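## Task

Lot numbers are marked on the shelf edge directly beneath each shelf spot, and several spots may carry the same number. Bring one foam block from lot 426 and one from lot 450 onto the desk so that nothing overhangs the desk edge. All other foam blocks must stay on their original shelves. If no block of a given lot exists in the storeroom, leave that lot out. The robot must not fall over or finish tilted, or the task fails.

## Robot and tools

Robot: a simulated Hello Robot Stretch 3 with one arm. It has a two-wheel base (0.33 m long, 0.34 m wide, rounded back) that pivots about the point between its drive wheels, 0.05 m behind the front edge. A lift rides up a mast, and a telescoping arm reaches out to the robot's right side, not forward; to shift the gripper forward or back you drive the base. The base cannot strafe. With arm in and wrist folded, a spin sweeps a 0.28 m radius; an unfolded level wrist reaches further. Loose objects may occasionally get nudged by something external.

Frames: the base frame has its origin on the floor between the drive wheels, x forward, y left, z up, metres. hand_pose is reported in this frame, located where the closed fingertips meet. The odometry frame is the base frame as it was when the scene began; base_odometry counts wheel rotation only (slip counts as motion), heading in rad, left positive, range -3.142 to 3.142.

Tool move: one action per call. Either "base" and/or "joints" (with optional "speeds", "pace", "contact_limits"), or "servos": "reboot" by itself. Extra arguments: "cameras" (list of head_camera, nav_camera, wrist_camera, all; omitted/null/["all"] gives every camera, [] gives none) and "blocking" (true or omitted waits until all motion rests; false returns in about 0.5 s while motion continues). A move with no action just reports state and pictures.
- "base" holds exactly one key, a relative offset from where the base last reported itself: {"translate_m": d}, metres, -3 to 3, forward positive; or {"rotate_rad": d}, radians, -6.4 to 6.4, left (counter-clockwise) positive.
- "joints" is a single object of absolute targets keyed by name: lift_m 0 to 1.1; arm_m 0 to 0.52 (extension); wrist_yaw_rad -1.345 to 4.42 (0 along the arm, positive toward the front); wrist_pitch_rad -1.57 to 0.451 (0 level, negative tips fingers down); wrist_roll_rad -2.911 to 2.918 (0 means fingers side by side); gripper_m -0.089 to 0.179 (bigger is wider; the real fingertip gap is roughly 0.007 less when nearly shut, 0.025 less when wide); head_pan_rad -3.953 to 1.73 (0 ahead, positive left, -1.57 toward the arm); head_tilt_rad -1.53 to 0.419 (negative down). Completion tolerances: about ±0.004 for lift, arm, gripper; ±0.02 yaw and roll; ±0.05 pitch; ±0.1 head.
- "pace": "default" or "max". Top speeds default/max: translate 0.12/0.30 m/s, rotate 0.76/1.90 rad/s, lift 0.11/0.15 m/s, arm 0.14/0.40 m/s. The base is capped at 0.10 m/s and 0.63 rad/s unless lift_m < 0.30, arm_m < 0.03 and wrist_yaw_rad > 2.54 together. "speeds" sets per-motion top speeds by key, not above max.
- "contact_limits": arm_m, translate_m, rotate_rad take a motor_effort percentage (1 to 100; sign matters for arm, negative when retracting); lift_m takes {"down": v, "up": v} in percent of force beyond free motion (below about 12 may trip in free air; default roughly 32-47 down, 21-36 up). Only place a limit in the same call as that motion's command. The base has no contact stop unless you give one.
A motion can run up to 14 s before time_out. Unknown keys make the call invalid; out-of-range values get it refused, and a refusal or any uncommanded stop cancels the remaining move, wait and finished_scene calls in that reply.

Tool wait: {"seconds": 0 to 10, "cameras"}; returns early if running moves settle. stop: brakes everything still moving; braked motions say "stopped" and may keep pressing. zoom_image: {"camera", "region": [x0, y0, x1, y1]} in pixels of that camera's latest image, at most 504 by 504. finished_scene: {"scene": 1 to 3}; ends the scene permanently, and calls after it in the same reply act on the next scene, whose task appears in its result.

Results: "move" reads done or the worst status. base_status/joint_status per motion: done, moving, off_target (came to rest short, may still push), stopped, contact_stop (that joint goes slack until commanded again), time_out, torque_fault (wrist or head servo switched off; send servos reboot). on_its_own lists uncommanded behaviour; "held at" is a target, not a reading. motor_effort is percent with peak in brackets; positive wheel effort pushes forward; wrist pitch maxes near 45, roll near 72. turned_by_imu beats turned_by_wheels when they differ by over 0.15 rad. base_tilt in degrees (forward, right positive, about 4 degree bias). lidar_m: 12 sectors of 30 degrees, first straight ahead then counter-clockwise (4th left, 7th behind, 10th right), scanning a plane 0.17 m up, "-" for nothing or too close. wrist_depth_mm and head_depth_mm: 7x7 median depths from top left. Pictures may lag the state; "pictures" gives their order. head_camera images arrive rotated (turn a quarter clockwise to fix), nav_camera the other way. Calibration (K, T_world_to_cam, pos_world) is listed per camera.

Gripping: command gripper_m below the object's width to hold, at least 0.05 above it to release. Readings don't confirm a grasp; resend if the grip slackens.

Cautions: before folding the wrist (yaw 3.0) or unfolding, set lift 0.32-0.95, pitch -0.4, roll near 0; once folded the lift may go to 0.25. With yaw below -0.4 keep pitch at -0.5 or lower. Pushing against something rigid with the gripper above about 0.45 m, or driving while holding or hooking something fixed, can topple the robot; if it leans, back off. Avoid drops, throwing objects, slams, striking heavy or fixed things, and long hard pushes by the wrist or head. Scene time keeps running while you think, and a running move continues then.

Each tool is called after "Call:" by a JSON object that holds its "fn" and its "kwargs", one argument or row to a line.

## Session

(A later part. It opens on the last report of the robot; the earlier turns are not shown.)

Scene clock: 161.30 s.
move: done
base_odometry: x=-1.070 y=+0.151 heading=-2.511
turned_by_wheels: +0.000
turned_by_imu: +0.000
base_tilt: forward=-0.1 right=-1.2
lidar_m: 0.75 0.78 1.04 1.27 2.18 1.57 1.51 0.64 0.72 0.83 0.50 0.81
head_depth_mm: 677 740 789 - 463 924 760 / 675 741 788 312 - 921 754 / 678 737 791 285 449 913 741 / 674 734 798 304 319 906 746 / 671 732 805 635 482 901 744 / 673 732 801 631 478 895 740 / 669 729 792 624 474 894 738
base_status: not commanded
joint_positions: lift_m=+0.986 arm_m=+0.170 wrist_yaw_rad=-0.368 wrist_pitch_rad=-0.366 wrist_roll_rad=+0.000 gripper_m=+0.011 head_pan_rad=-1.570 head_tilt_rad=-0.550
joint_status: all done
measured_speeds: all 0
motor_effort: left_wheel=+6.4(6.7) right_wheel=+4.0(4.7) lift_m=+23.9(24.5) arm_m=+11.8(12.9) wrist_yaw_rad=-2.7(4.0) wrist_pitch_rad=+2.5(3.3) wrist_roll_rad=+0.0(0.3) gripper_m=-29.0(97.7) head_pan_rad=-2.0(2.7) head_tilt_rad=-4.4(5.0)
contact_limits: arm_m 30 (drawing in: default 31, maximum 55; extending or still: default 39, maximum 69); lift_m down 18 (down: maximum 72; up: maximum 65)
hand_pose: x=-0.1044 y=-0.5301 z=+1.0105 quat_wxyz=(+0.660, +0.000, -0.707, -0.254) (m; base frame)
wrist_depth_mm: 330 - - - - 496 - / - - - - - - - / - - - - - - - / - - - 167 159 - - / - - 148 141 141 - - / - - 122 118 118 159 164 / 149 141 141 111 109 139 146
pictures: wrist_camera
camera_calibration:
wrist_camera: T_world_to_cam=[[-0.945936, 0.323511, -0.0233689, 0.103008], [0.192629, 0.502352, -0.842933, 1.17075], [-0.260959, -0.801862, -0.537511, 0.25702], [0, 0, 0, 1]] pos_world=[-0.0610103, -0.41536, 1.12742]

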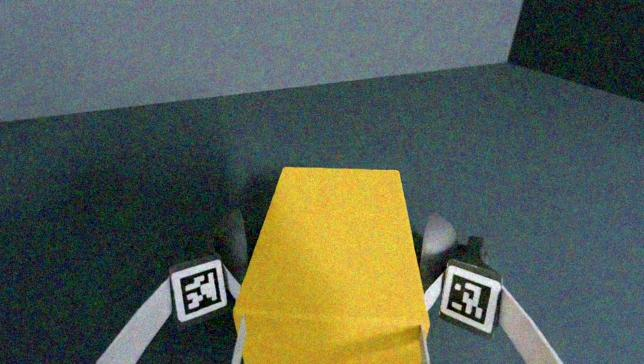

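Call:
{"fn": "move", "kwargs": {
  "joints": {"lift_m": 1.05},
  "cameras": []
}}

Call:
{"fn": "move", "kwargs": {
  "joints": {"arm_m": 0.0},
  "cameras": ["wrist_camera"]
}}

Call:
{"fn": "move", "kwargs": {
  "joints": {"wrist_yaw_rad": 2.0},
  "speeds": {"wrist_yaw_rad": 1.2},
  "cameras": ["wrist_camera"]
}}

Call:
{"fn": "move", "kwargs": {
  "base": {"translate_m": -0.5},
  "joints": {"lift_m": 0.86, "head_pan_rad": -2.0, "head_tilt_rad": -0.6},
  "cameras": ["head_camera","nav_camera"]
}}

Scene clock: 183.40 s.
move: done
base_odometry: x=-1.070 y=+0.151 heading=-2.511
turned_by_wheels: +0.000
turned_by_imu: +0.000
base_tilt: forward=-0.4 right=-1.2
lidar_m: 0.75 0.78 1.04 1.27 2.18 1.57 1.51 0.64 0.71 0.83 0.50 0.81
head_depth_mm: 677 723 826 664 479 921 760 / 677 719 - - 473 917 755 / 676 726 - 339 470 912 742 / 674 732 807 554 466 906 751 / 673 734 807 636 480 900 744 / 671 731 804 630 478 900 738 / 670 730 793 624 475 889 735
base_status: not commanded
joint_positions: lift_m=+1.050 arm_m=+0.170 wrist_yaw_rad=-0.368 wrist_pitch_rad=-0.366 wrist_roll_rad=+0.000 gripper_m=+0.014 head_pan_rad=-1.570 head_tilt_rad=-0.550
joint_status: all done
measured_speeds: all 0
motor_effort: left_wheel=+6.0(6.5) right_wheel=+3.6(4.5) lift_m=+27.5(32.0) arm_m=+10.3(11.5) wrist_yaw_rad=-2.9(4.0) wrist_pitch_rad=+2.5(2.6) wrist_roll_rad=+0.0(0.3) gripper_m=-12.4(13.0) head_pan_rad=-1.9(2.4) head_tilt_rad=-4.7(4.8)
contact_limits: arm_m 30 (drawing in: default 31, maximum 55; extending or still: default 39, maximum 69)
hand_pose: x=-0.1044 y=-0.5301 z=+1.0745 quat_wxyz=(+0.660, +0.000, -0.707, -0.254) (m; base frame)
wrist_depth_mm: 329 - - - - 500 - / - - - - - 536 - / - - - - - - - / - - - 164 - - - / - - 148 142 143 - - / - - 123 118 118 - - / - - - 111 106 106 -
pictures: none
No camera images: "cameras" was empty.

Scene clock: 185.90 s.
move: done
base_odometry: x=-1.070 y=+0.151 heading=-2.511
turned_by_wheels: +0.000
turned_by_imu: +0.000
base_tilt: forward=-0.3 right=-1.2
lidar_m: 0.75 0.78 1.04 1.27 2.18 1.57 1.51 0.64 0.72 0.83 0.50 0.80
head_depth_mm: 677 742 801 - - - - / 677 738 800 - - - - / 677 735 799 - - - - / 671 735 809 643 465 932 - / 675 734 807 634 481 901 742 / 672 732 801 630 478 896 741 / 669 729 791 625 475 892 738
base_status: not commanded
joint_positions: lift_m=+1.050 arm_m=+0.001 wrist_yaw_rad=-0.368 wrist_pitch_rad=-0.366 wrist_roll_rad=+0.000 gripper_m=+0.014 head_pan_rad=-1.570 head_tilt_rad=-0.550
joint_status: all done
measured_speeds: all 0
motor_effort: left_wheel=+6.1(6.7) right_wheel=+3.9(4.9) lift_m=+25.6(27.3) arm_m=-11.9(13.7) wrist_yaw_rad=-2.4(4.4) wrist_pitch_rad=+2.4(2.6) wrist_roll_rad=-0.1(0.3) gripper_m=-12.5(13.2) head_pan_rad=-1.2(2.1) head_tilt_rad=-3.9(5.1)
hand_pose: x=-0.1044 y=-0.3607 z=+1.0745 quat_wxyz=(+0.660, +0.000, -0.707, -0.254) (m; base frame)
wrist_depth_mm: - - - - 630 - - / - - - - - - - / - - - - - - - / - - - 163 - - - / - - 149 143 142 - - / - - 123 118 118 - - / - - - 111 106 118 -
pictures: wrist_camera
camera_calibration:
wrist_camera: T_world_to_cam=[[-0.945939, 0.323498, -0.023413, 0.0497504], [0.192623, 0.502235, -0.843004, 1.13966], [-0.260952, -0.801941, -0.537397, 0.427101], [0, 0, 0, 1]] pos_world=[-0.0610103, -0.24596, 1.19142]

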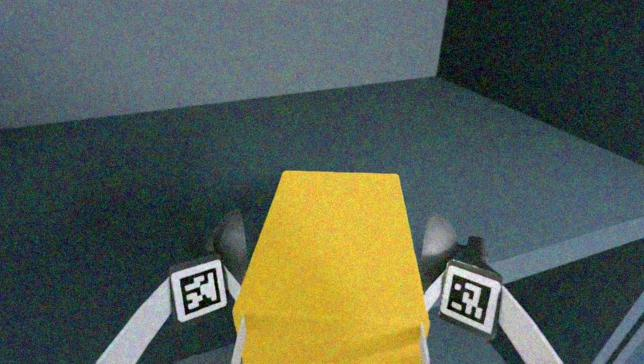

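Scene clock: 188.60 s.
move: done
base_odometry: x=-1.070 y=+0.151 heading=-2.511
turned_by_wheels: +0.000
turned_by_imu: +0.000
base_tilt: forward=-0.3 right=-1.0
lidar_m: 0.74 0.78 1.04 1.27 2.18 1.57 1.51 0.64 0.72 0.83 0.50 0.81
head_depth_mm: 679 739 803 - - 958 759 / 675 740 800 - - - 721 / 677 737 799 - - - - / 675 734 809 720 - - - / 674 733 806 674 463 931 - / 671 733 801 630 477 922 - / 671 730 791 626 474 918 -
base_status: not commanded
joint_positions: lift_m=+1.050 arm_m=+0.001 wrist_yaw_rad=+1.997 wrist_pitch_rad=-0.366 wrist_roll_rad=+0.000 gripper_m=+0.014 head_pan_rad=-1.570 head_tilt_rad=-0.550
joint_status: all done
measured_speeds: all 0
motor_effort: left_wheel=+6.3(6.6) right_wheel=+3.4(4.7) lift_m=+29.0(29.6) arm_m=-10.7(12.7) wrist_yaw_rad=+0.8(5.0) wrist_pitch_rad=+2.6(2.6) wrist_roll_rad=+0.3(0.4) gripper_m=-13.0(13.1) head_pan_rad=-1.0(2.0) head_tilt_rad=-4.0(4.7)
hand_pose: x=+0.1887 y=-0.0503 z=+1.0745 quat_wxyz=(+0.485, +0.654, -0.268, +0.515) (m; base frame)
wrist_depth_mm: - - - - - 576 - / - - - - - 614 - / - - - - 690 - - / - - - 164 727 - - / - - 150 143 144 - - / - - 123 118 118 - - / - - 117 111 109 106 -
pictures: wrist_camera
camera_calibration:
wrist_camera: T_world_to_cam=[[0.447665, -0.893897, -0.0233442, -0.0976584], [-0.489466, -0.22311, -0.842998, 1.0195], [0.748344, 0.388807, -0.537411, 0.621998], [0, 0, 0, 1]] pos_world=[0.0772594, -0.101673, 1.19142]

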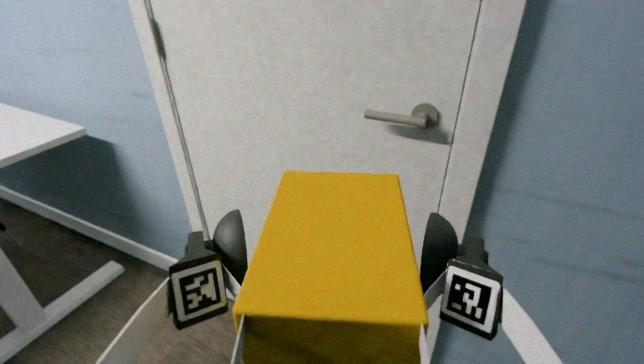

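Scene clock: 194.73 s.
move: done
base_odometry: x=-0.666 y=+0.446 heading=-2.511
turned_by_wheels: +0.000
turned_by_imu: +0.000
base_tilt: forward=-0.3 right=-1.3
lidar_m: 1.24 1.29 1.46 3.85 1.47 1.06 1.02 1.03 0.41 0.39 0.87 0.91
head_depth_mm: 882 995 928 638 1117 942 1216 / 836 932 911 598 1105 911 - / 796 882 898 589 1057 925 - / 757 836 881 585 1017 896 - / 723 796 835 580 499 863 - / 305 333 367 417 486 543 - / 331 355 371 391 436 788 -
base_status: done
joint_positions: lift_m=+0.860 arm_m=+0.001 wrist_yaw_rad=+1.997 wrist_pitch_rad=-0.366 wrist_roll_rad=+0.000 gripper_m=+0.014 head_pan_rad=-2.000 head_tilt_rad=-0.600
joint_status: all done
measured_speeds: all 0
motor_effort: left_wheel=-4.5(9.9) right_wheel=-7.7(13.3) lift_m=+23.7(27.6) arm_m=-4.9(10.7) wrist_yaw_rad=+1.3(3.4) wrist_pitch_rad=+2.5(2.6) wrist_roll_rad=+0.1(0.4) gripper_m=-12.5(12.9) head_pan_rad=+3.3(4.6) head_tilt_rad=-3.1(9.2)
hand_pose: x=+0.1887 y=-0.0503 z=+0.8845 quat_wxyz=(+0.485, +0.654, -0.268, +0.515) (m; base frame)
wrist_depth_mm: - - - - - - - / - - - - - - - / - - - - - - - / - - - 172 - - - / - - 150 143 149 - - / - - 123 118 118 - - / - - 117 111 109 - -
pictures: head_camera (sideways), nav_camera (sideways)
camera_calibration:
head_camera: T_world_to_cam=[[0.174468, 0.492506, -0.852642, 1.12376], [0.897934, -0.434925, -0.067487, 0.0819561], [-0.404073, -0.753843, -0.518118, 0.632309], [0, 0, 0, 1]] pos_world=[-0.0141526, -0.0411534, 1.29131]
nav_camera: T_world_to_cam=[[-0.210459, -0.500802, 0.839586, -1.0481], [-0.916513, 0.399908, 0.0087973, 0.0442685], [-0.340162, -0.76764, -0.543156, 0.662187], [0, 0, 0, 1]] pos_world=[0.0452417, -0.0342729, 1.23925]

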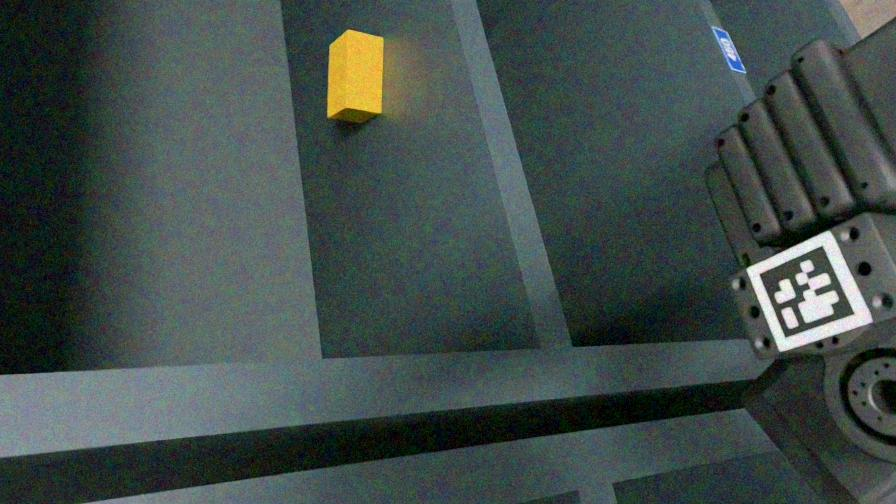

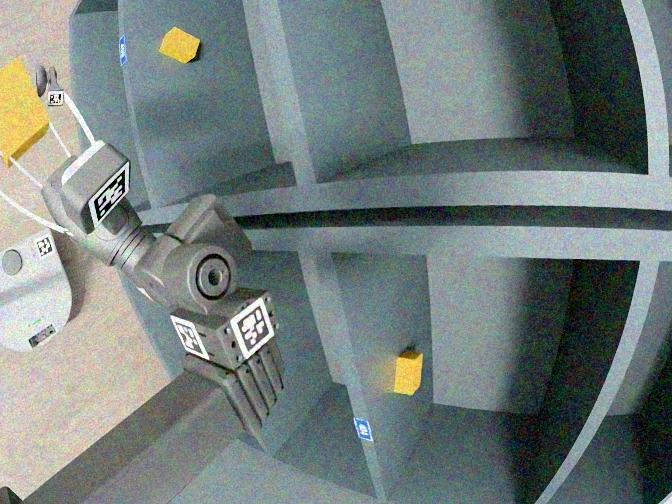

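Call:
{"fn": "zoom_image", "kwargs": {
  "camera": "nav_camera",
  "region": [340, 400, 400, 460]
}}

Call:
{"fn": "move", "kwargs": {
  "joints": {"head_pan_rad": -2.5, "head_tilt_rad": -0.55},
  "pace": "max",
  "cameras": ["head_camera"]
}}

Scaled by 8.400 from the camera's 672x504 image, which has a finer 792x594 frame.

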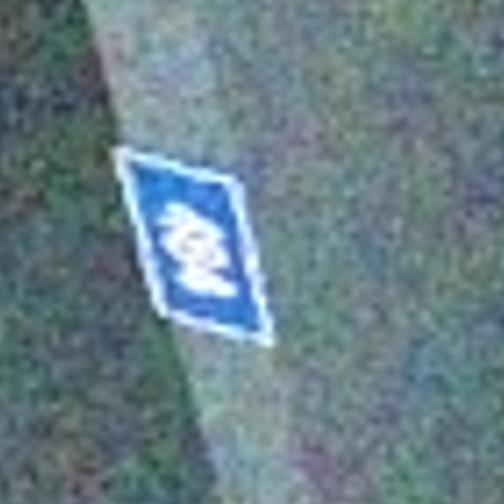

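Scene clock: 199.93 s.
move: done
base_odometry: x=-0.666 y=+0.446 heading=-2.511
turned_by_wheels: +0.000
turned_by_imu: +0.000
base_tilt: forward=-0.2 right=-1.2
lidar_m: 1.24 1.29 1.46 3.85 1.46 1.06 1.02 1.03 0.41 0.39 0.87 0.91
head_depth_mm: 846 910 975 1061 1151 1267 1280 / 847 917 1005 1122 1245 1385 1276 / 896 967 1003 1152 1217 1404 1271 / 956 1043 1027 1237 1146 1362 1249 / 1013 1102 1012 706 1143 922 - / 938 1014 992 626 1094 895 - / 853 910 927 621 1011 888 -
base_status: not commanded
joint_positions: lift_m=+0.860 arm_m=+0.001 wrist_yaw_rad=+1.997 wrist_pitch_rad=-0.366 wrist_roll_rad=+0.000 gripper_m=+0.014 head_pan_rad=-2.509 head_tilt_rad=-0.553
joint_status: all done
measured_speeds: all 0
motor_effort: left_wheel=-4.6(4.8) right_wheel=-7.9(8.5) lift_m=+25.9(26.6) arm_m=-1.5(2.4) wrist_yaw_rad=+2.1(2.7) wrist_pitch_rad=+2.6(2.6) wrist_roll_rad=+0.1(0.2) gripper_m=-12.5(12.6) head_pan_rad=-1.5(4.9) head_tilt_rad=+4.5(6.2)
hand_pose: x=+0.1887 y=-0.0503 z=+0.8845 quat_wxyz=(+0.485, +0.654, -0.268, +0.515) (m; base frame)
wrist_depth_mm: - - - - - - - / - - - - - - - / - - - - - - - / - - - 172 - - - / - - 150 143 148 - - / - - 123 118 118 - - / - - 117 111 109 - -
pictures: head_camera (sideways)
camera_calibration:
head_camera: T_world_to_cam=[[0.359525, 0.321155, -0.876129, 1.15325], [0.569917, -0.819019, -0.0663513, 0.0825385], [-0.738875, -0.475466, -0.477489, 0.581541], [0, 0, 0, 1]] pos_world=[-0.0319769, -0.0262689, 1.29355]

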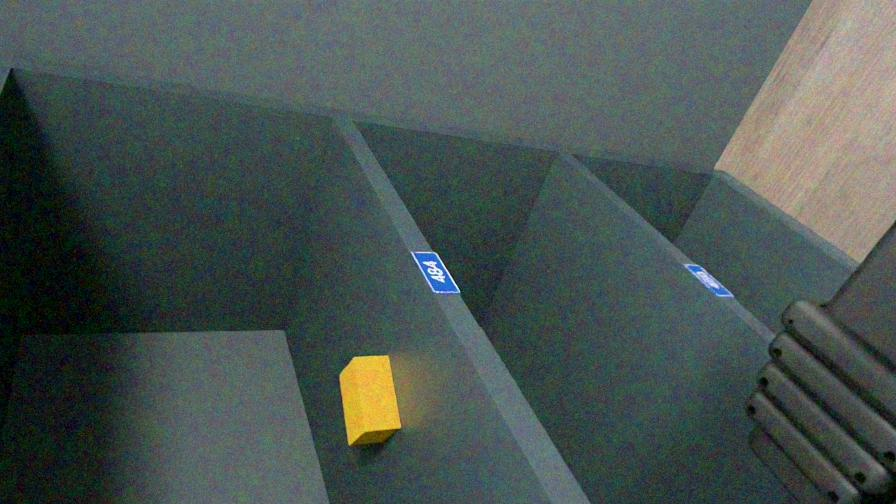

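Call:
{"fn": "move", "kwargs": {
  "base": {"rotate_rad": 1.597},
  "joints": {"head_pan_rad": -1.57, "head_tilt_rad": -0.5},
  "cameras": []
}}

Call:
{"fn": "move", "kwargs": {
  "base": {"translate_m": 1.3},
  "cameras": ["head_camera"]
}}

Scene clock: 212.90 s.
move: done
base_odometry: x=-0.666 y=+0.446 heading=-0.914
turned_by_wheels: +1.597
turned_by_imu: +1.571
base_tilt: forward=-0.3 right=-1.2
lidar_m: 3.86 1.45 1.05 1.01 1.05 0.40 0.39 0.87 0.91 1.24 1.30 1.46
head_depth_mm: 1053 1135 1240 1356 1438 1087 1193 / 1054 1131 1240 1356 1499 1608 1319 / 1035 1123 1241 1348 1513 1604 1351 / 1030 1111 1210 1327 1468 1570 1342 / 1035 1115 1213 1331 1478 1565 1291 / 1028 1110 1211 1327 1467 1572 1297 / 1026 1115 1215 1319 1473 1565 1295
base_status: done
joint_positions: lift_m=+0.860 arm_m=+0.001 wrist_yaw_rad=+1.997 wrist_pitch_rad=-0.366 wrist_roll_rad=+0.000 gripper_m=+0.014 head_pan_rad=-1.569 head_tilt_rad=-0.498
joint_status: all done
measured_speeds: all 0
motor_effort: left_wheel=-8.4(13.3) right_wheel=+9.8(11.6) lift_m=+28.9(29.6) arm_m=-4.5(4.5) wrist_yaw_rad=+2.1(3.2) wrist_pitch_rad=+2.5(2.6) wrist_roll_rad=+0.0(0.3) gripper_m=-12.7(13.0) head_pan_rad=-2.6(4.9) head_tilt_rad=-1.1(7.7)
hand_pose: x=+0.1887 y=-0.0503 z=+0.8845 quat_wxyz=(+0.485, +0.654, -0.268, +0.515) (m; base frame)
wrist_depth_mm: - - - - - - - / - - - - - - - / - - - - - - - / - - - 172 - - - / - - 150 142 148 - - / - - 123 118 118 - - / - - 117 111 110 - -
pictures: none
No camera images: "cameras" was empty.

Scene clock: 227.03 s.
move: done
base_odometry: x=+0.127 y=-0.584 heading=-0.914
turned_by_wheels: +0.000
turned_by_imu: +0.001
base_tilt: forward=-0.4 right=-1.1
lidar_m: 2.59 1.44 1.05 1.01 1.06 1.44 1.68 1.78 1.32 0.78 0.78 1.43
head_depth_mm: 1046 1138 1237 1339 1479 1583 1332 / 1047 1134 1238 1349 1499 1568 1287 / 1047 1130 1233 1313 944 723 622 / 1045 1130 1233 1300 935 718 634 / 1048 1130 1227 1296 927 715 1200 / 1045 1128 1225 1286 918 711 1202 / 1045 1130 1232 1292 919 708 1223
base_status: done
joint_positions: lift_m=+0.860 arm_m=+0.001 wrist_yaw_rad=+1.997 wrist_pitch_rad=-0.366 wrist_roll_rad=+0.000 gripper_m=+0.014 head_pan_rad=-1.570 head_tilt_rad=-0.500
joint_status: not commanded
measured_speeds: all 0
motor_effort: left_wheel=-0.1(9.0) right_wheel=+10.5(15.0) lift_m=+28.4(30.5) arm_m=-8.0(12.9) wrist_yaw_rad=+2.4(3.5) wrist_pitch_rad=+2.5(2.6) wrist_roll_rad=-0.1(0.3) gripper_m=-12.7(13.0) head_pan_rad=-3.0(3.9) head_tilt_rad=-4.1(5.5)
hand_pose: x=+0.1887 y=-0.0503 z=+0.8845 quat_wxyz=(+0.485, +0.654, -0.268, +0.515) (m; base frame)
wrist_depth_mm: 991 - - - - - - / - - - - - - - / - - - - - - - / - - - 173 - - - / - - 150 143 148 - - / - - 123 118 118 - - / - - 117 111 110 - -
pictures: head_camera (sideways)
camera_calibration:
head_camera: T_world_to_cam=[[-0.0466171, 0.432321, -0.900514, 1.18756], [0.997505, -0.0276992, -0.064936, 0.0780435], [-0.0530167, -0.901294, -0.429951, 0.515475], [0, 0, 0, 1]] pos_world=[0.0048409, -0.0466526, 1.29612]

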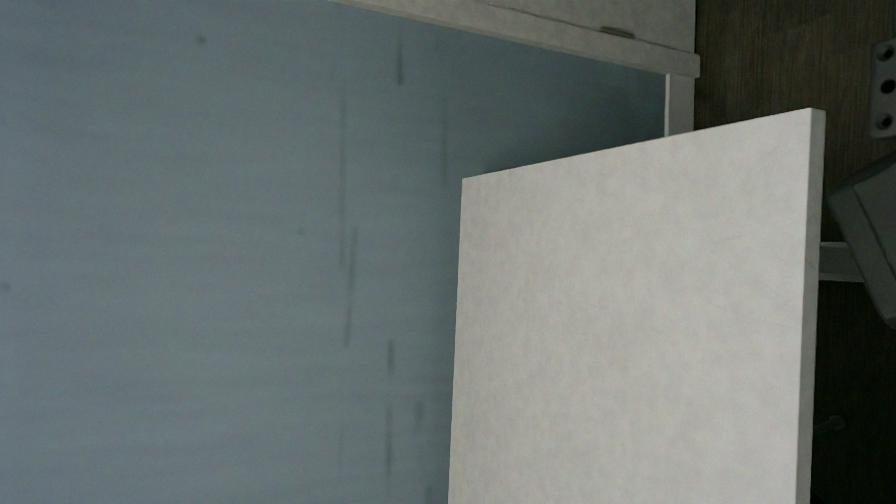

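Call:
{"fn": "move", "kwargs": {
  "joints": {"wrist_yaw_rad": 0.0},
  "speeds": {"wrist_yaw_rad": 1.2},
  "cameras": []
}}

Call:
{"fn": "move", "kwargs": {
  "joints": {"arm_m": 0.205, "lift_m": 0.8},
  "cameras": ["head_camera","wrist_camera"]
}}

Call:
{"fn": "move", "kwargs": {
  "joints": {"lift_m": 0.745},
  "cameras": []
}}

Call:
{"fn": "move", "kwargs": {
  "joints": {"lift_m": 0.724},
  "speeds": {"lift_m": 0.02},
  "contact_limits": {"lift_m": {"down": 15}},
  "cameras": ["wrist_camera"]
}}

Scene clock: 245.67 s.
move: done
base_odometry: x=+0.127 y=-0.584 heading=-0.914
turned_by_wheels: +0.000
turned_by_imu: +0.000
base_tilt: forward=-0.4 right=-1.2
lidar_m: 2.59 1.45 1.05 1.02 1.06 1.44 1.68 1.77 1.31 0.78 0.79 1.44
head_depth_mm: 1050 1132 1236 1341 1490 1578 1321 / 1050 1133 1236 1355 1502 1581 1292 / 1046 1131 1238 1315 944 725 289 / 1048 1130 1232 1300 933 488 286 / 1046 1129 1228 1291 924 717 1207 / 1038 1129 1232 1294 917 710 1202 / 1042 1128 1226 1289 914 705 1227
base_status: not commanded
joint_positions: lift_m=+0.860 arm_m=+0.001 wrist_yaw_rad=+0.003 wrist_pitch_rad=-0.366 wrist_roll_rad=+0.000 gripper_m=+0.014 head_pan_rad=-1.570 head_tilt_rad=-0.500
joint_status: all done
measured_speeds: all 0
motor_effort: left_wheel=+0.0(0.8) right_wheel=+10.1(11.6) lift_m=+28.1(29.1) arm_m=-5.3(6.6) wrist_yaw_rad=-2.9(5.5) wrist_pitch_rad=+2.5(2.6) wrist_roll_rad=+0.0(0.3) gripper_m=-12.3(13.1) head_pan_rad=-3.3(3.6) head_tilt_rad=-4.0(5.3)
hand_pose: x=-0.0208 y=-0.3762 z=+0.8845 quat_wxyz=(+0.696, +0.130, -0.695, -0.128) (m; base frame)
wrist_depth_mm: - - - - - - - / - - - - - - - / - - - - - - - / - - - 163 - - - / - - 149 143 143 - - / - - 123 118 118 - - / - - 117 111 108 124 -
pictures: none
No camera images: "cameras" was empty.

Scene clock: 248.40 s.
move: done
base_odometry: x=+0.127 y=-0.584 heading=-0.914
turned_by_wheels: +0.000
turned_by_imu: +0.000
base_tilt: forward=-0.3 right=-1.2
lidar_m: 2.59 1.44 1.06 1.02 1.06 1.44 1.68 1.78 1.31 0.78 0.79 1.44
head_depth_mm: 1049 1132 1238 1340 1484 1580 289 / 1051 1132 1236 1353 1483 371 379 / 1049 1127 1229 1319 937 382 1211 / 1042 1129 1227 1293 931 407 1176 / 1044 1129 1230 1293 923 713 1211 / 1040 1131 1227 1291 922 710 1204 / 1041 1131 1227 1291 912 706 1220
base_status: not commanded
joint_positions: lift_m=+0.800 arm_m=+0.205 wrist_yaw_rad=+0.003 wrist_pitch_rad=-0.366 wrist_roll_rad=+0.000 gripper_m=+0.014 head_pan_rad=-1.570 head_tilt_rad=-0.500
joint_status: all done
measured_speeds: all 0
motor_effort: left_wheel=+0.3(0.6) right_wheel=+10.4(11.1) lift_m=+29.4(31.4) arm_m=+12.1(14.8) wrist_yaw_rad=-3.1(4.8) wrist_pitch_rad=+2.5(2.6) wrist_roll_rad=+0.0(0.3) gripper_m=-12.2(12.9) head_pan_rad=-3.3(3.5) head_tilt_rad=-4.7(5.3)
hand_pose: x=-0.0209 y=-0.5806 z=+0.8244 quat_wxyz=(+0.696, +0.130, -0.695, -0.128) (m; base frame)
wrist_depth_mm: - - - - - - - / - - - - - - - / - - - - - - - / - - - 164 - - - / - - 149 143 143 - - / - - 123 118 118 - - / - - - 111 106 106 -
pictures: head_camera (sideways), wrist_camera
camera_calibration:
head_camera: T_world_to_cam=[[-0.0465687, 0.432401, -0.900478, 1.18752], [0.997507, -0.0277135, -0.0648944, 0.0779887], [-0.0530158, -0.901255, -0.430033, 0.515583], [0, 0, 0, 1]] pos_world=[0.00484105, -0.0466523, 1.29611]
wrist_camera: T_world_to_cam=[[-0.998888, -0.0409288, -0.0234099, -0.0186716], [-0.00229639, 0.538131, -0.842858, 1.03979], [0.0470948, -0.841867, -0.537626, 0.121579], [0, 0, 0, 1]] pos_world=[-0.0219888, -0.457954, 0.941324]

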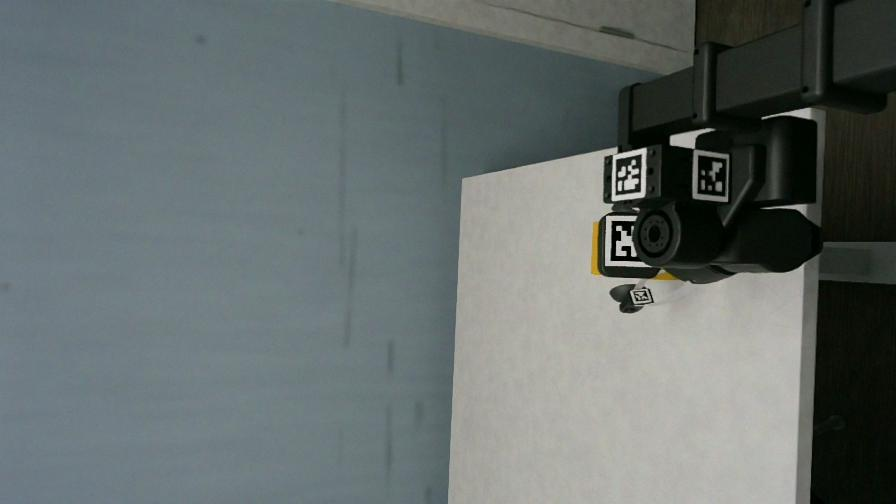

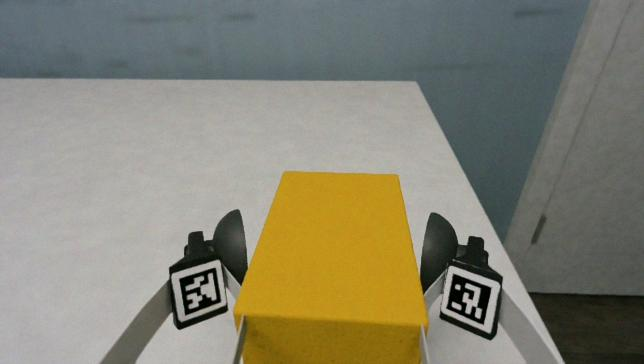

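Scene clock: 249.73 s.
move: done
base_odometry: x=+0.127 y=-0.584 heading=-0.914
turned_by_wheels: +0.000
turned_by_imu: +0.000
base_tilt: forward=-0.4 right=-1.3
lidar_m: 2.59 1.45 1.06 1.02 1.06 1.44 1.68 1.78 1.32 0.78 0.78 1.44
head_depth_mm: 1047 1137 1233 1339 1473 1588 1291 / 1044 1138 1241 1354 1495 438 364 / 1042 1133 1226 1321 942 419 410 / 1043 1129 1227 1298 936 518 433 / 1047 1130 1231 1294 923 693 1207 / 1043 1124 1229 1299 918 711 1201 / 1042 1123 1226 1290 912 706 1218
base_status: not commanded
joint_positions: lift_m=+0.745 arm_m=+0.205 wrist_yaw_rad=+0.003 wrist_pitch_rad=-0.366 wrist_roll_rad=+0.000 gripper_m=+0.014 head_pan_rad=-1.570 head_tilt_rad=-0.500
joint_status: all done
measured_speeds: all 0
motor_effort: left_wheel=+0.0(0.8) right_wheel=+10.0(10.9) lift_m=+23.6(26.2) arm_m=+9.8(12.1) wrist_yaw_rad=-2.4(4.0) wrist_pitch_rad=+2.5(2.6) wrist_roll_rad=+0.2(0.3) gripper_m=-12.7(12.8) head_pan_rad=-3.1(3.6) head_tilt_rad=-4.6(5.0)
hand_pose: x=-0.0209 y=-0.5806 z=+0.7694 quat_wxyz=(+0.696, +0.130, -0.695, -0.128) (m; base frame)
wrist_depth_mm: - - - - - - - / - - - - - - - / - - - - - - - / - - - 164 - - - / - - 149 142 143 - - / - - 123 118 118 - - / - - - 111 106 106 979
pictures: none
No camera images: "cameras" was empty.

Scene clock: 251.17 s.
move: done
base_odometry: x=+0.127 y=-0.584 heading=-0.914
turned_by_wheels: +0.000
turned_by_imu: +0.000
base_tilt: forward=-0.2 right=-1.2
lidar_m: 2.59 1.45 1.06 1.02 1.06 1.45 1.68 1.77 1.31 0.78 0.78 1.44
head_depth_mm: 1047 1133 1239 1342 1485 1578 1318 / 1048 1134 1231 1341 1502 1523 376 / 1048 1130 1232 1315 946 455 418 / 1048 1126 1229 1302 933 528 441 / 1045 1131 1230 1295 928 701 1201 / 1042 1125 1220 1294 918 710 1196 / 1042 1128 1230 1292 911 709 1217
base_status: not commanded
joint_positions: lift_m=+0.724 arm_m=+0.205 wrist_yaw_rad=+0.003 wrist_pitch_rad=-0.366 wrist_roll_rad=+0.000 gripper_m=+0.014 head_pan_rad=-1.570 head_tilt_rad=-0.500
joint_status: all done
measured_speeds: all 0
motor_effort: left_wheel=+0.3(0.6) right_wheel=+10.5(11.0) lift_m=+23.7(26.7) arm_m=+7.8(10.3) wrist_yaw_rad=-3.7(4.4) wrist_pitch_rad=+2.5(2.6) wrist_roll_rad=+0.0(0.3) gripper_m=-12.0(12.9) head_pan_rad=-3.2(3.6) head_tilt_rad=-4.0(4.8)
contact_limits: lift_m down 15 (down: maximum 72; up: maximum 65)
hand_pose: x=-0.0209 y=-0.5806 z=+0.7484 quat_wxyz=(+0.696, +0.130, -0.695, -0.128) (m; base frame)
wrist_depth_mm: - - - - - - - / - - - - - - - / - - - - - - - / - - - 164 - - - / - - 148 143 142 - - / - - 123 118 118 - - / - - - 111 106 106 -
pictures: wrist_camera
camera_calibration:
wrist_camera: T_world_to_cam=[[-0.998888, -0.0409288, -0.0234099, -0.0204508], [-0.00229639, 0.538131, -0.842858, 0.975734], [0.0470948, -0.841867, -0.537626, 0.0807199], [0, 0, 0, 1]] pos_world=[-0.0219888, -0.457954, 0.865324]

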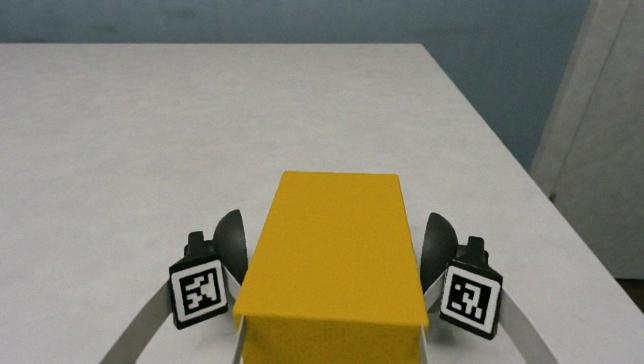

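Call:
{"fn": "move", "kwargs": {
  "joints": {"lift_m": 0.713},
  "speeds": {"lift_m": 0.02},
  "contact_limits": {"lift_m": {"down": 15}},
  "cameras": ["wrist_camera"]
}}

Scene clock: 256.77 s.
move: done
base_odometry: x=+0.127 y=-0.584 heading=-0.914
turned_by_wheels: +0.000
turned_by_imu: +0.000
base_tilt: forward=-0.4 right=-1.3
lidar_m: 2.59 1.45 1.05 1.02 1.06 1.44 1.68 1.77 1.31 0.78 0.79 1.44
head_depth_mm: 1051 1143 1235 1342 1485 1579 1326 / 1048 1130 1238 1356 1502 1572 384 / 1049 1133 1228 1318 947 660 419 / 1047 1133 1229 1305 935 534 445 / 1042 1131 1227 1295 932 706 1204 / 1044 1131 1229 1296 923 711 1199 / 1044 1132 1224 1293 914 708 1228
base_status: not commanded
joint_positions: lift_m=+0.713 arm_m=+0.205 wrist_yaw_rad=+0.002 wrist_pitch_rad=-0.357 wrist_roll_rad=+0.000 gripper_m=+0.014 head_pan_rad=-1.570 head_tilt_rad=-0.500
joint_status: all done
measured_speeds: all 0
motor_effort: left_wheel=+0.4(0.4) right_wheel=+9.5(11.0) lift_m=+22.6(26.2) arm_m=+1.0(2.4) wrist_yaw_rad=-2.6(3.6) wrist_pitch_rad=+0.8(2.6) wrist_roll_rad=-0.1(0.3) gripper_m=-12.4(12.8) head_pan_rad=-2.2(3.1) head_tilt_rad=-3.3(4.4)
contact_limits: lift_m down 15 (down: maximum 72; up: maximum 65)
hand_pose: x=-0.0210 y=-0.5816 z=+0.7395 quat_wxyz=(+0.696, +0.127, -0.695, -0.125) (m; base frame)
wrist_depth_mm: - - - - - - - / - - - - - - - / - - - - - - - / - - - 168 160 - - / - - 148 141 141 - - / - - 122 117 118 - - / - - - 111 106 106 -
pictures: wrist_camera
camera_calibration:
wrist_camera: T_world_to_cam=[[-0.998902, -0.0407815, -0.0230468, -0.0209277], [-0.00209831, 0.53046, -0.847707, 0.967932], [0.0467962, -0.846728, -0.529964, 0.0665623], [0, 0, 0, 1]] pos_world=[-0.0219885, -0.457943, 0.855316]

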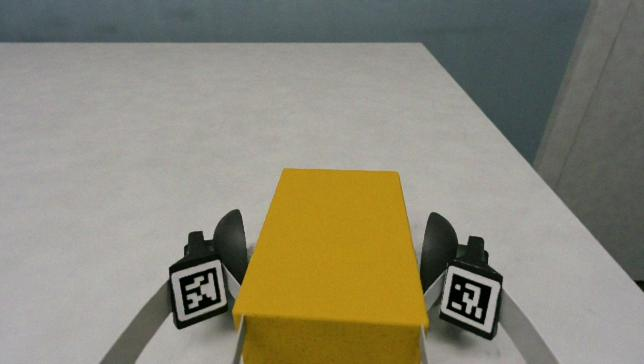

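Call:
{"fn": "move", "kwargs": {
  "joints": {"gripper_m": 0.165},
  "cameras": []
}}

Call:
{"fn": "move", "kwargs": {
  "joints": {"arm_m": 0.0, "lift_m": 0.73},
  "cameras": ["wrist_camera"]
}}

Call:
{"fn": "move", "kwargs": {
  "joints": {"wrist_pitch_rad": -0.4, "wrist_yaw_rad": 3.0, "gripper_m": 0.04},
  "pace": "max",
  "cameras": ["head_camera"]
}}

Call:
{"fn": "move", "kwargs": {
  "joints": {"lift_m": 0.29, "head_pan_rad": 0.0},
  "pace": "max",
  "cameras": []
}}

Call:
{"fn": "move", "kwargs": {
  "base": {"translate_m": 2.04},
  "pace": "max",
  "cameras": []
}}

Call:
{"fn": "move", "kwargs": {
  "base": {"rotate_rad": 1.597},
  "pace": "max",
  "cameras": ["nav_camera"]
}}

Scene clock: 276.07 s.
move: done
base_odometry: x=+0.127 y=-0.584 heading=-0.914
turned_by_wheels: +0.000
turned_by_imu: +0.000
base_tilt: forward=-0.1 right=-1.3
lidar_m: 2.60 1.45 1.06 1.02 1.06 1.44 1.68 1.78 1.31 0.78 0.79 1.43
head_depth_mm: 1047 1133 1229 1343 1480 1569 1326 / 1048 1128 1234 1363 1496 1575 385 / 1044 1131 1231 1320 942 661 419 / 1048 1131 1228 1292 934 534 446 / 1042 1135 1225 1297 928 693 1204 / 1038 1129 1228 1295 919 711 1204 / 1040 1130 1222 1298 913 707 1230
base_status: not commanded
joint_positions: lift_m=+0.713 arm_m=+0.205 wrist_yaw_rad=+0.002 wrist_pitch_rad=-0.362 wrist_roll_rad=+0.000 gripper_m=+0.165 head_pan_rad=-1.570 head_tilt_rad=-0.500
joint_status: all done
measured_speeds: all 0
motor_effort: left_wheel=+0.3(0.9) right_wheel=+9.0(10.5) lift_m=+27.0(27.6) arm_m=-7.5(8.0) wrist_yaw_rad=-2.9(4.0) wrist_pitch_rad=+1.7(1.9) wrist_roll_rad=+0.1(0.3) gripper_m=+0.6(83.1) head_pan_rad=-2.6(3.2) head_tilt_rad=-3.3(4.6)
contact_limits: lift_m down 15 (down: maximum 72; up: maximum 65)
hand_pose: x=-0.0210 y=-0.5811 z=+0.7384 quat_wxyz=(+0.696, +0.128, -0.695, -0.127) (m; base frame)
wrist_depth_mm: - - - - - - - / - - - - - - - / - - - - - - - / - - - 158 157 - - / - 145 - 139 129 - 215 / - 123 113 116 112 134 139 / - 118 - 112 107 - 102
pictures: none
No camera images: "cameras" was empty.

Scene clock: 278.80 s.
move: done
base_odometry: x=+0.127 y=-0.584 heading=-0.914
turned_by_wheels: +0.000
turned_by_imu: +0.000
base_tilt: forward=-0.3 right=-1.4
lidar_m: 2.59 1.44 1.06 1.02 1.06 1.44 1.68 1.78 1.32 0.78 0.79 1.43
head_depth_mm: 1048 1130 1239 1340 1487 1589 1320 / 1046 1135 1239 1352 1510 1576 1283 / 1046 1131 1232 1322 944 723 640 / 1045 1130 1228 1295 933 684 1176 / 1045 1131 1233 1298 927 716 633 / 1046 1126 1225 1294 922 713 1202 / 1043 1135 1230 1296 912 707 1224
base_status: not commanded
joint_positions: lift_m=+0.730 arm_m=+0.001 wrist_yaw_rad=+0.002 wrist_pitch_rad=-0.363 wrist_roll_rad=+0.000 gripper_m=+0.165 head_pan_rad=-1.570 head_tilt_rad=-0.500
joint_status: all done
measured_speeds: all 0
motor_effort: left_wheel=+0.1(0.6) right_wheel=+9.1(10.1) lift_m=+27.5(32.0) arm_m=-12.0(14.4) wrist_yaw_rad=-2.7(4.4) wrist_pitch_rad=+2.0(2.1) wrist_roll_rad=+0.1(0.4) gripper_m=+1.0(1.1) head_pan_rad=-2.4(2.9) head_tilt_rad=-3.5(4.4)
hand_pose: x=-0.0210 y=-0.3765 z=+0.7552 quat_wxyz=(+0.696, +0.129, -0.695, -0.127) (m; base frame)
wrist_depth_mm: - - - - - - - / - - - - - - - / - - - 294 - - - / - - - - - - - / - 146 - - - 140 - / 117 131 - - - 135 - / 115 935 953 923 946 916 110
pictures: wrist_camera
camera_calibration:
wrist_camera: T_world_to_cam=[[-0.998902, -0.0406465, -0.0232783, -0.0119741], [-0.00209321, 0.535211, -0.844716, 0.871959], [0.0467935, -0.84374, -0.534709, 0.2533], [0, 0, 0, 1]] pos_world=[-0.0219885, -0.25345, 0.871721]

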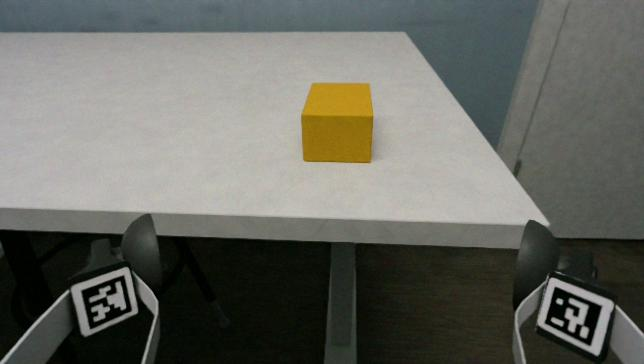

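Scene clock: 280.63 s.
move: done
base_odometry: x=+0.127 y=-0.584 heading=-0.914
turned_by_wheels: +0.000
turned_by_imu: +0.000
base_tilt: forward=-0.3 right=-1.2
lidar_m: 2.59 1.44 1.06 1.02 1.06 1.44 1.68 1.77 1.31 0.78 0.79 1.43
head_depth_mm: 1047 1139 1236 1336 1480 1577 1325 / 1050 1130 1234 1365 1498 1574 1283 / 1050 1133 1232 1322 943 724 1220 / 1048 1129 1227 1296 933 686 1177 / 1046 1131 1231 1296 926 715 1202 / 1043 1129 1232 1295 920 712 1205 / 1040 1133 1222 1292 916 707 1222
base_status: not commanded
joint_positions: lift_m=+0.730 arm_m=+0.001 wrist_yaw_rad=+2.997 wrist_pitch_rad=-0.412 wrist_roll_rad=+0.000 gripper_m=+0.040 head_pan_rad=-1.570 head_tilt_rad=-0.500
joint_status: all done
measured_speeds: all 0
motor_effort: left_wheel=+0.2(0.7) right_wheel=+9.1(9.6) lift_m=+25.8(27.9) arm_m=-10.1(12.1) wrist_yaw_rad=+2.2(6.6) wrist_pitch_rad=+1.7(3.9) wrist_roll_rad=-0.1(0.3) gripper_m=+0.5(82.6) head_pan_rad=-2.8(2.8) head_tilt_rad=-3.3(4.0)
hand_pose: x=+0.0112 y=+0.0773 z=+0.7441 quat_wxyz=(+0.195, +0.700, +0.094, +0.680) (m; base frame)
wrist_depth_mm: - 137 965 - - - - / - 148 - - - - - / - 162 - - - - - / - 185 - - - - - / - - 202 - - - - / - - 127 - 129 - - / 936 950 259 921 884 904 898
pictures: head_camera (sideways)
camera_calibration:
head_camera: T_world_to_cam=[[-0.0465687, 0.432401, -0.900478, 1.18752], [0.997507, -0.0277135, -0.0648944, 0.0779887], [-0.0530158, -0.901255, -0.430033, 0.515583], [0, 0, 0, 1]] pos_world=[0.00484105, -0.0466523, 1.29611]

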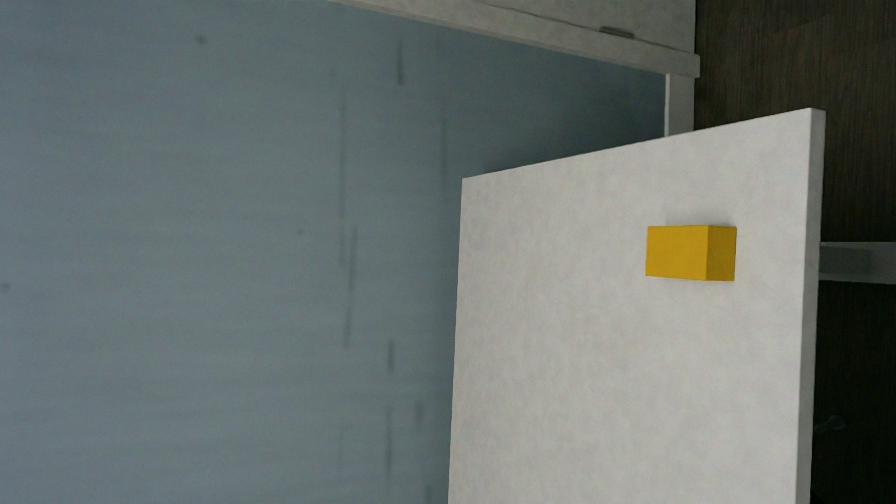

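Scene clock: 284.37 s.
move: done
base_odometry: x=+0.127 y=-0.584 heading=-0.914
turned_by_wheels: +0.000
turned_by_imu: +0.000
base_tilt: forward=-0.3 right=-1.1
lidar_m: 2.59 1.45 1.06 1.02 1.06 1.44 1.68 1.77 1.31 0.78 0.79 1.44
head_depth_mm: 2151 2335 2541 2675 2121 1597 1327 / 2176 2342 2551 2688 2096 1613 1317 / 2152 2351 2565 2724 2075 1612 1309 / 2143 2341 2538 2725 2076 1596 1308 / 2168 2326 2528 2684 2043 1592 1303 / 2158 2321 2540 2706 2030 1580 1293 / 2145 2317 2528 2715 2044 1573 1285
base_status: not commanded
joint_positions: lift_m=+0.290 arm_m=+0.001 wrist_yaw_rad=+2.997 wrist_pitch_rad=-0.414 wrist_roll_rad=+0.000 gripper_m=+0.040 head_pan_rad=+0.001 head_tilt_rad=-0.500
joint_status: all done
measured_speeds: all 0
motor_effort: left_wheel=+0.4(0.7) right_wheel=+9.5(9.9) lift_m=+26.1(26.7) arm_m=-6.2(10.3) wrist_yaw_rad=+1.6(3.4) wrist_pitch_rad=+2.2(2.2) wrist_roll_rad=+0.1(0.5) gripper_m=+0.4(0.8) head_pan_rad=-3.4(6.5) head_tilt_rad=-2.8(3.7)
hand_pose: x=+0.0111 y=+0.0770 z=+0.3036 quat_wxyz=(+0.195, +0.700, +0.095, +0.680) (m; base frame)
wrist_depth_mm: - 137 960 - - - - / - 148 - - - - - / 963 162 883 922 910 906 891 / 745 186 677 719 721 721 711 / 622 602 202 586 574 599 591 / 532 522 127 313 129 509 505 / 456 292 261 280 430 447 441
pictures: none
No camera images: "cameras" was empty.

Scene clock: 292.60 s.
move: done
base_odometry: x=+1.372 y=-2.200 heading=-0.914
turned_by_wheels: +0.000
turned_by_imu: +0.002
base_tilt: forward=-0.3 right=-1.2
lidar_m: 0.57 0.59 0.81 2.25 1.27 1.45 3.67 1.15 1.14 1.27 0.81 0.59
head_depth_mm: 448 485 528 581 647 723 826 / 448 484 528 580 645 724 821 / 447 483 527 580 644 722 824 / 447 484 526 579 643 721 822 / 446 482 525 578 641 720 817 / 446 482 526 577 640 720 816 / 446 483 525 575 639 718 817
base_status: done
joint_positions: lift_m=+0.290 arm_m=+0.001 wrist_yaw_rad=+2.998 wrist_pitch_rad=-0.414 wrist_roll_rad=+0.000 gripper_m=+0.040 head_pan_rad=+0.000 head_tilt_rad=-0.500
joint_status: not commanded
measured_speeds: all 0
motor_effort: left_wheel=+1.6(11.4) right_wheel=+2.1(16.7) lift_m=+25.1(29.2) arm_m=+2.4(6.4) wrist_yaw_rad=+1.4(3.2) wrist_pitch_rad=+2.1(2.2) wrist_roll_rad=+0.0(0.5) gripper_m=+0.7(1.0) head_pan_rad=-2.6(4.1) head_tilt_rad=-2.5(3.7)
hand_pose: x=+0.0110 y=+0.0770 z=+0.3036 quat_wxyz=(+0.195, +0.700, +0.095, +0.680) (m; base frame)
wrist_depth_mm: - 137 - - - - - / - 147 - - - - - / 966 162 887 913 933 857 - / 759 186 673 727 721 719 684 / 620 593 202 589 577 599 593 / 524 526 127 313 129 504 505 / 453 291 261 279 435 445 442
pictures: none
No camera images: "cameras" was empty.

Scene clock: 294.73 s.
move: done
base_odometry: x=+1.372 y=-2.200 heading=+0.682
turned_by_wheels: +1.597
turned_by_imu: +1.565
base_tilt: forward=-0.4 right=-1.2
lidar_m: 2.28 1.11 1.46 3.67 1.15 1.14 1.27 0.81 0.59 0.57 0.60 0.82
head_depth_mm: 1662 1616 1573 1545 1505 1474 1306 / 2049 2162 2329 2250 2043 1622 1317 / 2050 2216 2427 2590 2090 1615 1315 / 2078 2244 2422 2609 2098 1602 1303 / 2070 2225 2395 2590 2052 1590 1304 / 2064 2209 2425 2590 2036 1588 1297 / 2018 1315 1332 1356 1393 1413 1289
base_status: done
joint_positions: lift_m=+0.290 arm_m=+0.001 wrist_yaw_rad=+2.998 wrist_pitch_rad=-0.414 wrist_roll_rad=+0.000 gripper_m=+0.040 head_pan_rad=+0.000 head_tilt_rad=-0.500
joint_status: not commanded
measured_speeds: all 0
motor_effort: left_wheel=-5.5(15.0) right_wheel=+6.7(14.8) lift_m=+25.4(25.8) arm_m=-5.8(5.8) wrist_yaw_rad=+1.3(3.0) wrist_pitch_rad=+2.1(2.2) wrist_roll_rad=-0.1(0.3) gripper_m=-0.2(0.8) head_pan_rad=-2.6(3.3) head_tilt_rad=-2.1(3.2)
hand_pose: x=+0.0110 y=+0.0770 z=+0.3036 quat_wxyz=(+0.195, +0.700, +0.095, +0.680) (m; base frame)
wrist_depth_mm: - 137 - - - - - / - 148 - - - - - / - 162 896 931 919 906 899 / 750 186 677 739 731 712 709 / 614 589 203 581 574 589 590 / 526 523 127 313 129 507 503 / 458 292 260 281 435 447 443
pictures: nav_camera (sideways)
camera_calibration:
nav_camera: T_world_to_cam=[[0.456115, 0.0169421, 0.88976, -1.11757], [0.0166268, -0.999806, 0.0105141, 0.0363428], [0.889766, 0.00999826, -0.456308, 0.541661], [0, 0, 0, 1]] pos_world=[0.0271875, 0.0498542, 1.24116]

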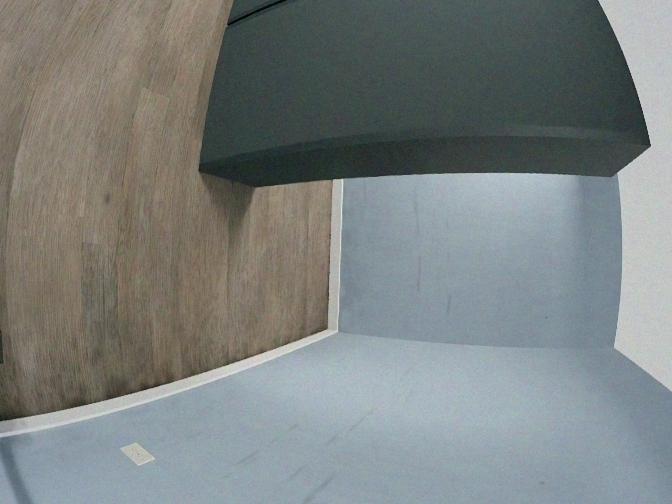

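Call:
{"fn": "move", "kwargs": {
  "base": {"translate_m": 1.87},
  "joints": {"head_pan_rad": -1.57, "head_tilt_rad": -0.65},
  "pace": "max",
  "cameras": []
}}

Call:
{"fn": "move", "kwargs": {
  "base": {"rotate_rad": -1.597},
  "joints": {"head_pan_rad": -1.57, "head_tilt_rad": -0.65},
  "pace": "max",
  "cameras": []
}}

Call:
{"fn": "move", "kwargs": {
  "base": {"translate_m": -0.95},
  "pace": "max",
  "cameras": ["nav_camera","head_camera"]
}}

Scene clock: 312.47 s.
move: done
base_odometry: x=+2.823 y=-1.022 heading=+0.682
turned_by_wheels: +0.000
turned_by_imu: +0.001
base_tilt: forward=-0.3 right=-1.3
lidar_m: 0.63 0.65 0.89 1.44 0.58 0.62 2.23 0.82 0.60 0.59 0.61 0.65
head_depth_mm: 463 511 574 656 759 906 1115 / 463 512 576 655 760 911 1127 / 463 513 574 655 760 910 1125 / 463 513 576 658 759 912 1114 / 463 513 576 658 763 912 1112 / 464 513 576 656 765 911 1107 / 464 515 576 658 762 911 1101
base_status: done
joint_positions: lift_m=+0.290 arm_m=+0.001 wrist_yaw_rad=+2.998 wrist_pitch_rad=-0.414 wrist_roll_rad=+0.000 gripper_m=+0.040 head_pan_rad=-1.570 head_tilt_rad=-0.650
joint_status: all done
measured_speeds: all 0
motor_effort: left_wheel=-2.0(14.0) right_wheel=+9.2(13.9) lift_m=+28.0(28.4) arm_m=-5.9(12.7) wrist_yaw_rad=+1.7(3.0) wrist_pitch_rad=+2.1(2.2) wrist_roll_rad=+0.3(0.3) gripper_m=+0.4(1.2) head_pan_rad=+3.1(4.9) head_tilt_rad=+3.2(7.2)
hand_pose: x=+0.0110 y=+0.0770 z=+0.3036 quat_wxyz=(+0.195, +0.700, +0.095, +0.680) (m; base frame)
wrist_depth_mm: - 137 - - - - - / - 148 - - - - - / - 161 879 925 900 900 723 / - 182 667 733 725 711 694 / 576 589 202 582 578 590 591 / 524 525 126 313 129 510 510 / 454 290 261 280 433 449 441
pictures: none
No camera images: "cameras" was empty.

Scene clock: 314.60 s.
move: done
base_odometry: x=+2.823 y=-1.022 heading=-0.915
turned_by_wheels: -1.597
turned_by_imu: -1.566
base_tilt: forward=-0.1 right=-1.3
lidar_m: 0.59 0.61 0.65 0.63 0.65 0.89 2.27 0.58 0.62 2.28 0.83 0.61
head_depth_mm: 2575 2740 3141 2325 1729 1134 1117 / 2598 2822 3006 2342 1774 1430 1211 / 2586 2853 3134 2287 1760 1427 1207 / 2579 2877 3040 2256 1744 1418 1203 / 2601 2880 3075 2231 1733 1414 1194 / 2502 2604 2664 2199 1723 1395 1187 / 1667 1717 1755 1799 1655 1395 1181
base_status: done
joint_positions: lift_m=+0.290 arm_m=+0.001 wrist_yaw_rad=+2.998 wrist_pitch_rad=-0.414 wrist_roll_rad=+0.000 gripper_m=+0.040 head_pan_rad=-1.570 head_tilt_rad=-0.649
joint_status: all done
measured_speeds: all 0
motor_effort: left_wheel=+5.2(14.5) right_wheel=-7.3(15.0) lift_m=+28.4(29.1) arm_m=-12.0(12.7) wrist_yaw_rad=+2.1(2.9) wrist_pitch_rad=+2.3(2.3) wrist_roll_rad=+0.1(0.3) gripper_m=+0.3(0.8) head_pan_rad=+3.4(4.0) head_tilt_rad=+2.3(3.6)
hand_pose: x=+0.0110 y=+0.0770 z=+0.3036 quat_wxyz=(+0.195, +0.700, +0.095, +0.680) (m; base frame)
wrist_depth_mm: - 137 - - - - - / - 147 - - - - - / - 161 170 - - - - / 708 182 190 724 721 721 692 / 620 589 202 583 577 595 588 / 522 516 127 312 129 504 504 / 454 290 260 280 431 445 440
pictures: none
No camera images: "cameras" was empty.

Scene clock: 319.13 s.
move: done
base_odometry: x=+2.244 y=-0.269 heading=-0.915
turned_by_wheels: +0.000
turned_by_imu: -0.001
base_tilt: forward=-0.2 right=-1.0
lidar_m: 1.53 0.89 0.65 0.63 0.65 0.89 2.27 0.54 0.53 0.83 0.67 0.61
head_depth_mm: 674 743 794 552 858 851 751 / 673 745 790 548 949 847 747 / 670 744 786 543 944 843 758 / 671 743 774 525 940 838 756 / 671 746 762 504 932 804 753 / 671 743 752 526 925 831 749 / 670 744 740 523 948 823 747
base_status: done
joint_positions: lift_m=+0.290 arm_m=+0.001 wrist_yaw_rad=+2.998 wrist_pitch_rad=-0.414 wrist_roll_rad=+0.000 gripper_m=+0.040 head_pan_rad=-1.570 head_tilt_rad=-0.649
joint_status: not commanded
measured_speeds: all 0
motor_effort: left_wheel=-4.6(13.0) right_wheel=-4.4(17.8) lift_m=+24.3(30.2) arm_m=-10.7(12.9) wrist_yaw_rad=+1.1(2.8) wrist_pitch_rad=+2.1(2.2) wrist_roll_rad=-0.1(0.3) gripper_m=+0.3(0.9) head_pan_rad=+2.0(3.4) head_tilt_rad=+0.3(2.8)
hand_pose: x=+0.0110 y=+0.0770 z=+0.3036 quat_wxyz=(+0.195, +0.700, +0.095, +0.680) (m; base frame)
wrist_depth_mm: - 137 - - - - - / - 148 - - - - - / - 161 170 - - - - / 714 183 191 724 728 720 716 / 619 598 202 585 572 593 590 / 522 522 126 313 130 507 503 / 457 291 260 280 433 442 441
pictures: head_camera (sideways), nav_camera (sideways)
camera_calibration:
head_camera: T_world_to_cam=[[-0.0468939, 0.561597, -0.826081, 1.09043], [0.997498, -0.0174784, -0.0685071, 0.0826847], [-0.0529119, -0.827227, -0.559372, 0.683843], [0, 0, 0, 1]] pos_world=[0.00484035, -0.0452451, 1.28897]
nav_camera: T_world_to_cam=[[0.0176384, -0.583475, 0.81194, -1.01345], [-0.999784, -0.0192217, 0.00790605, 0.0460299], [0.0109939, -0.811904, -0.583688, 0.71274], [0, 0, 0, 1]] pos_world=[0.0560599, -0.0117642, 1.23852]

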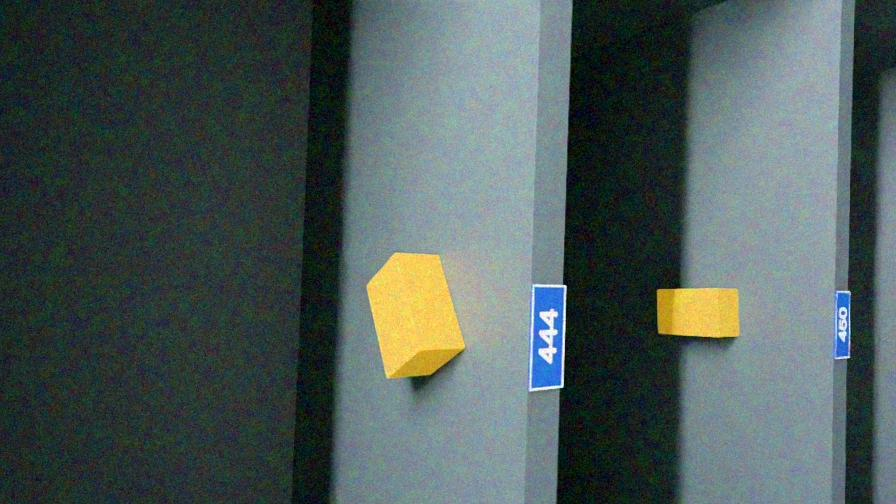

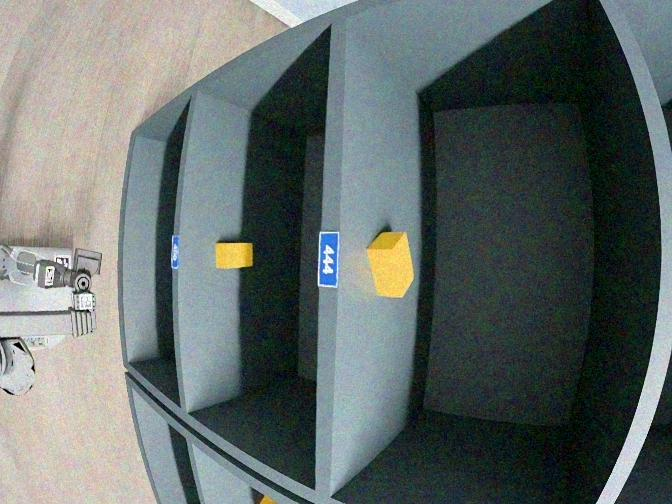

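Call:
{"fn": "zoom_image", "kwargs": {
  "camera": "head_camera",
  "region": [810, 280, 880, 370]
}}

Scaled by 5.600 from the camera's 896x504 image, which has a finer 1280x720 frame.

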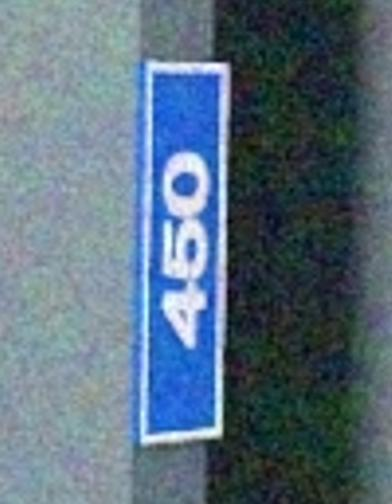

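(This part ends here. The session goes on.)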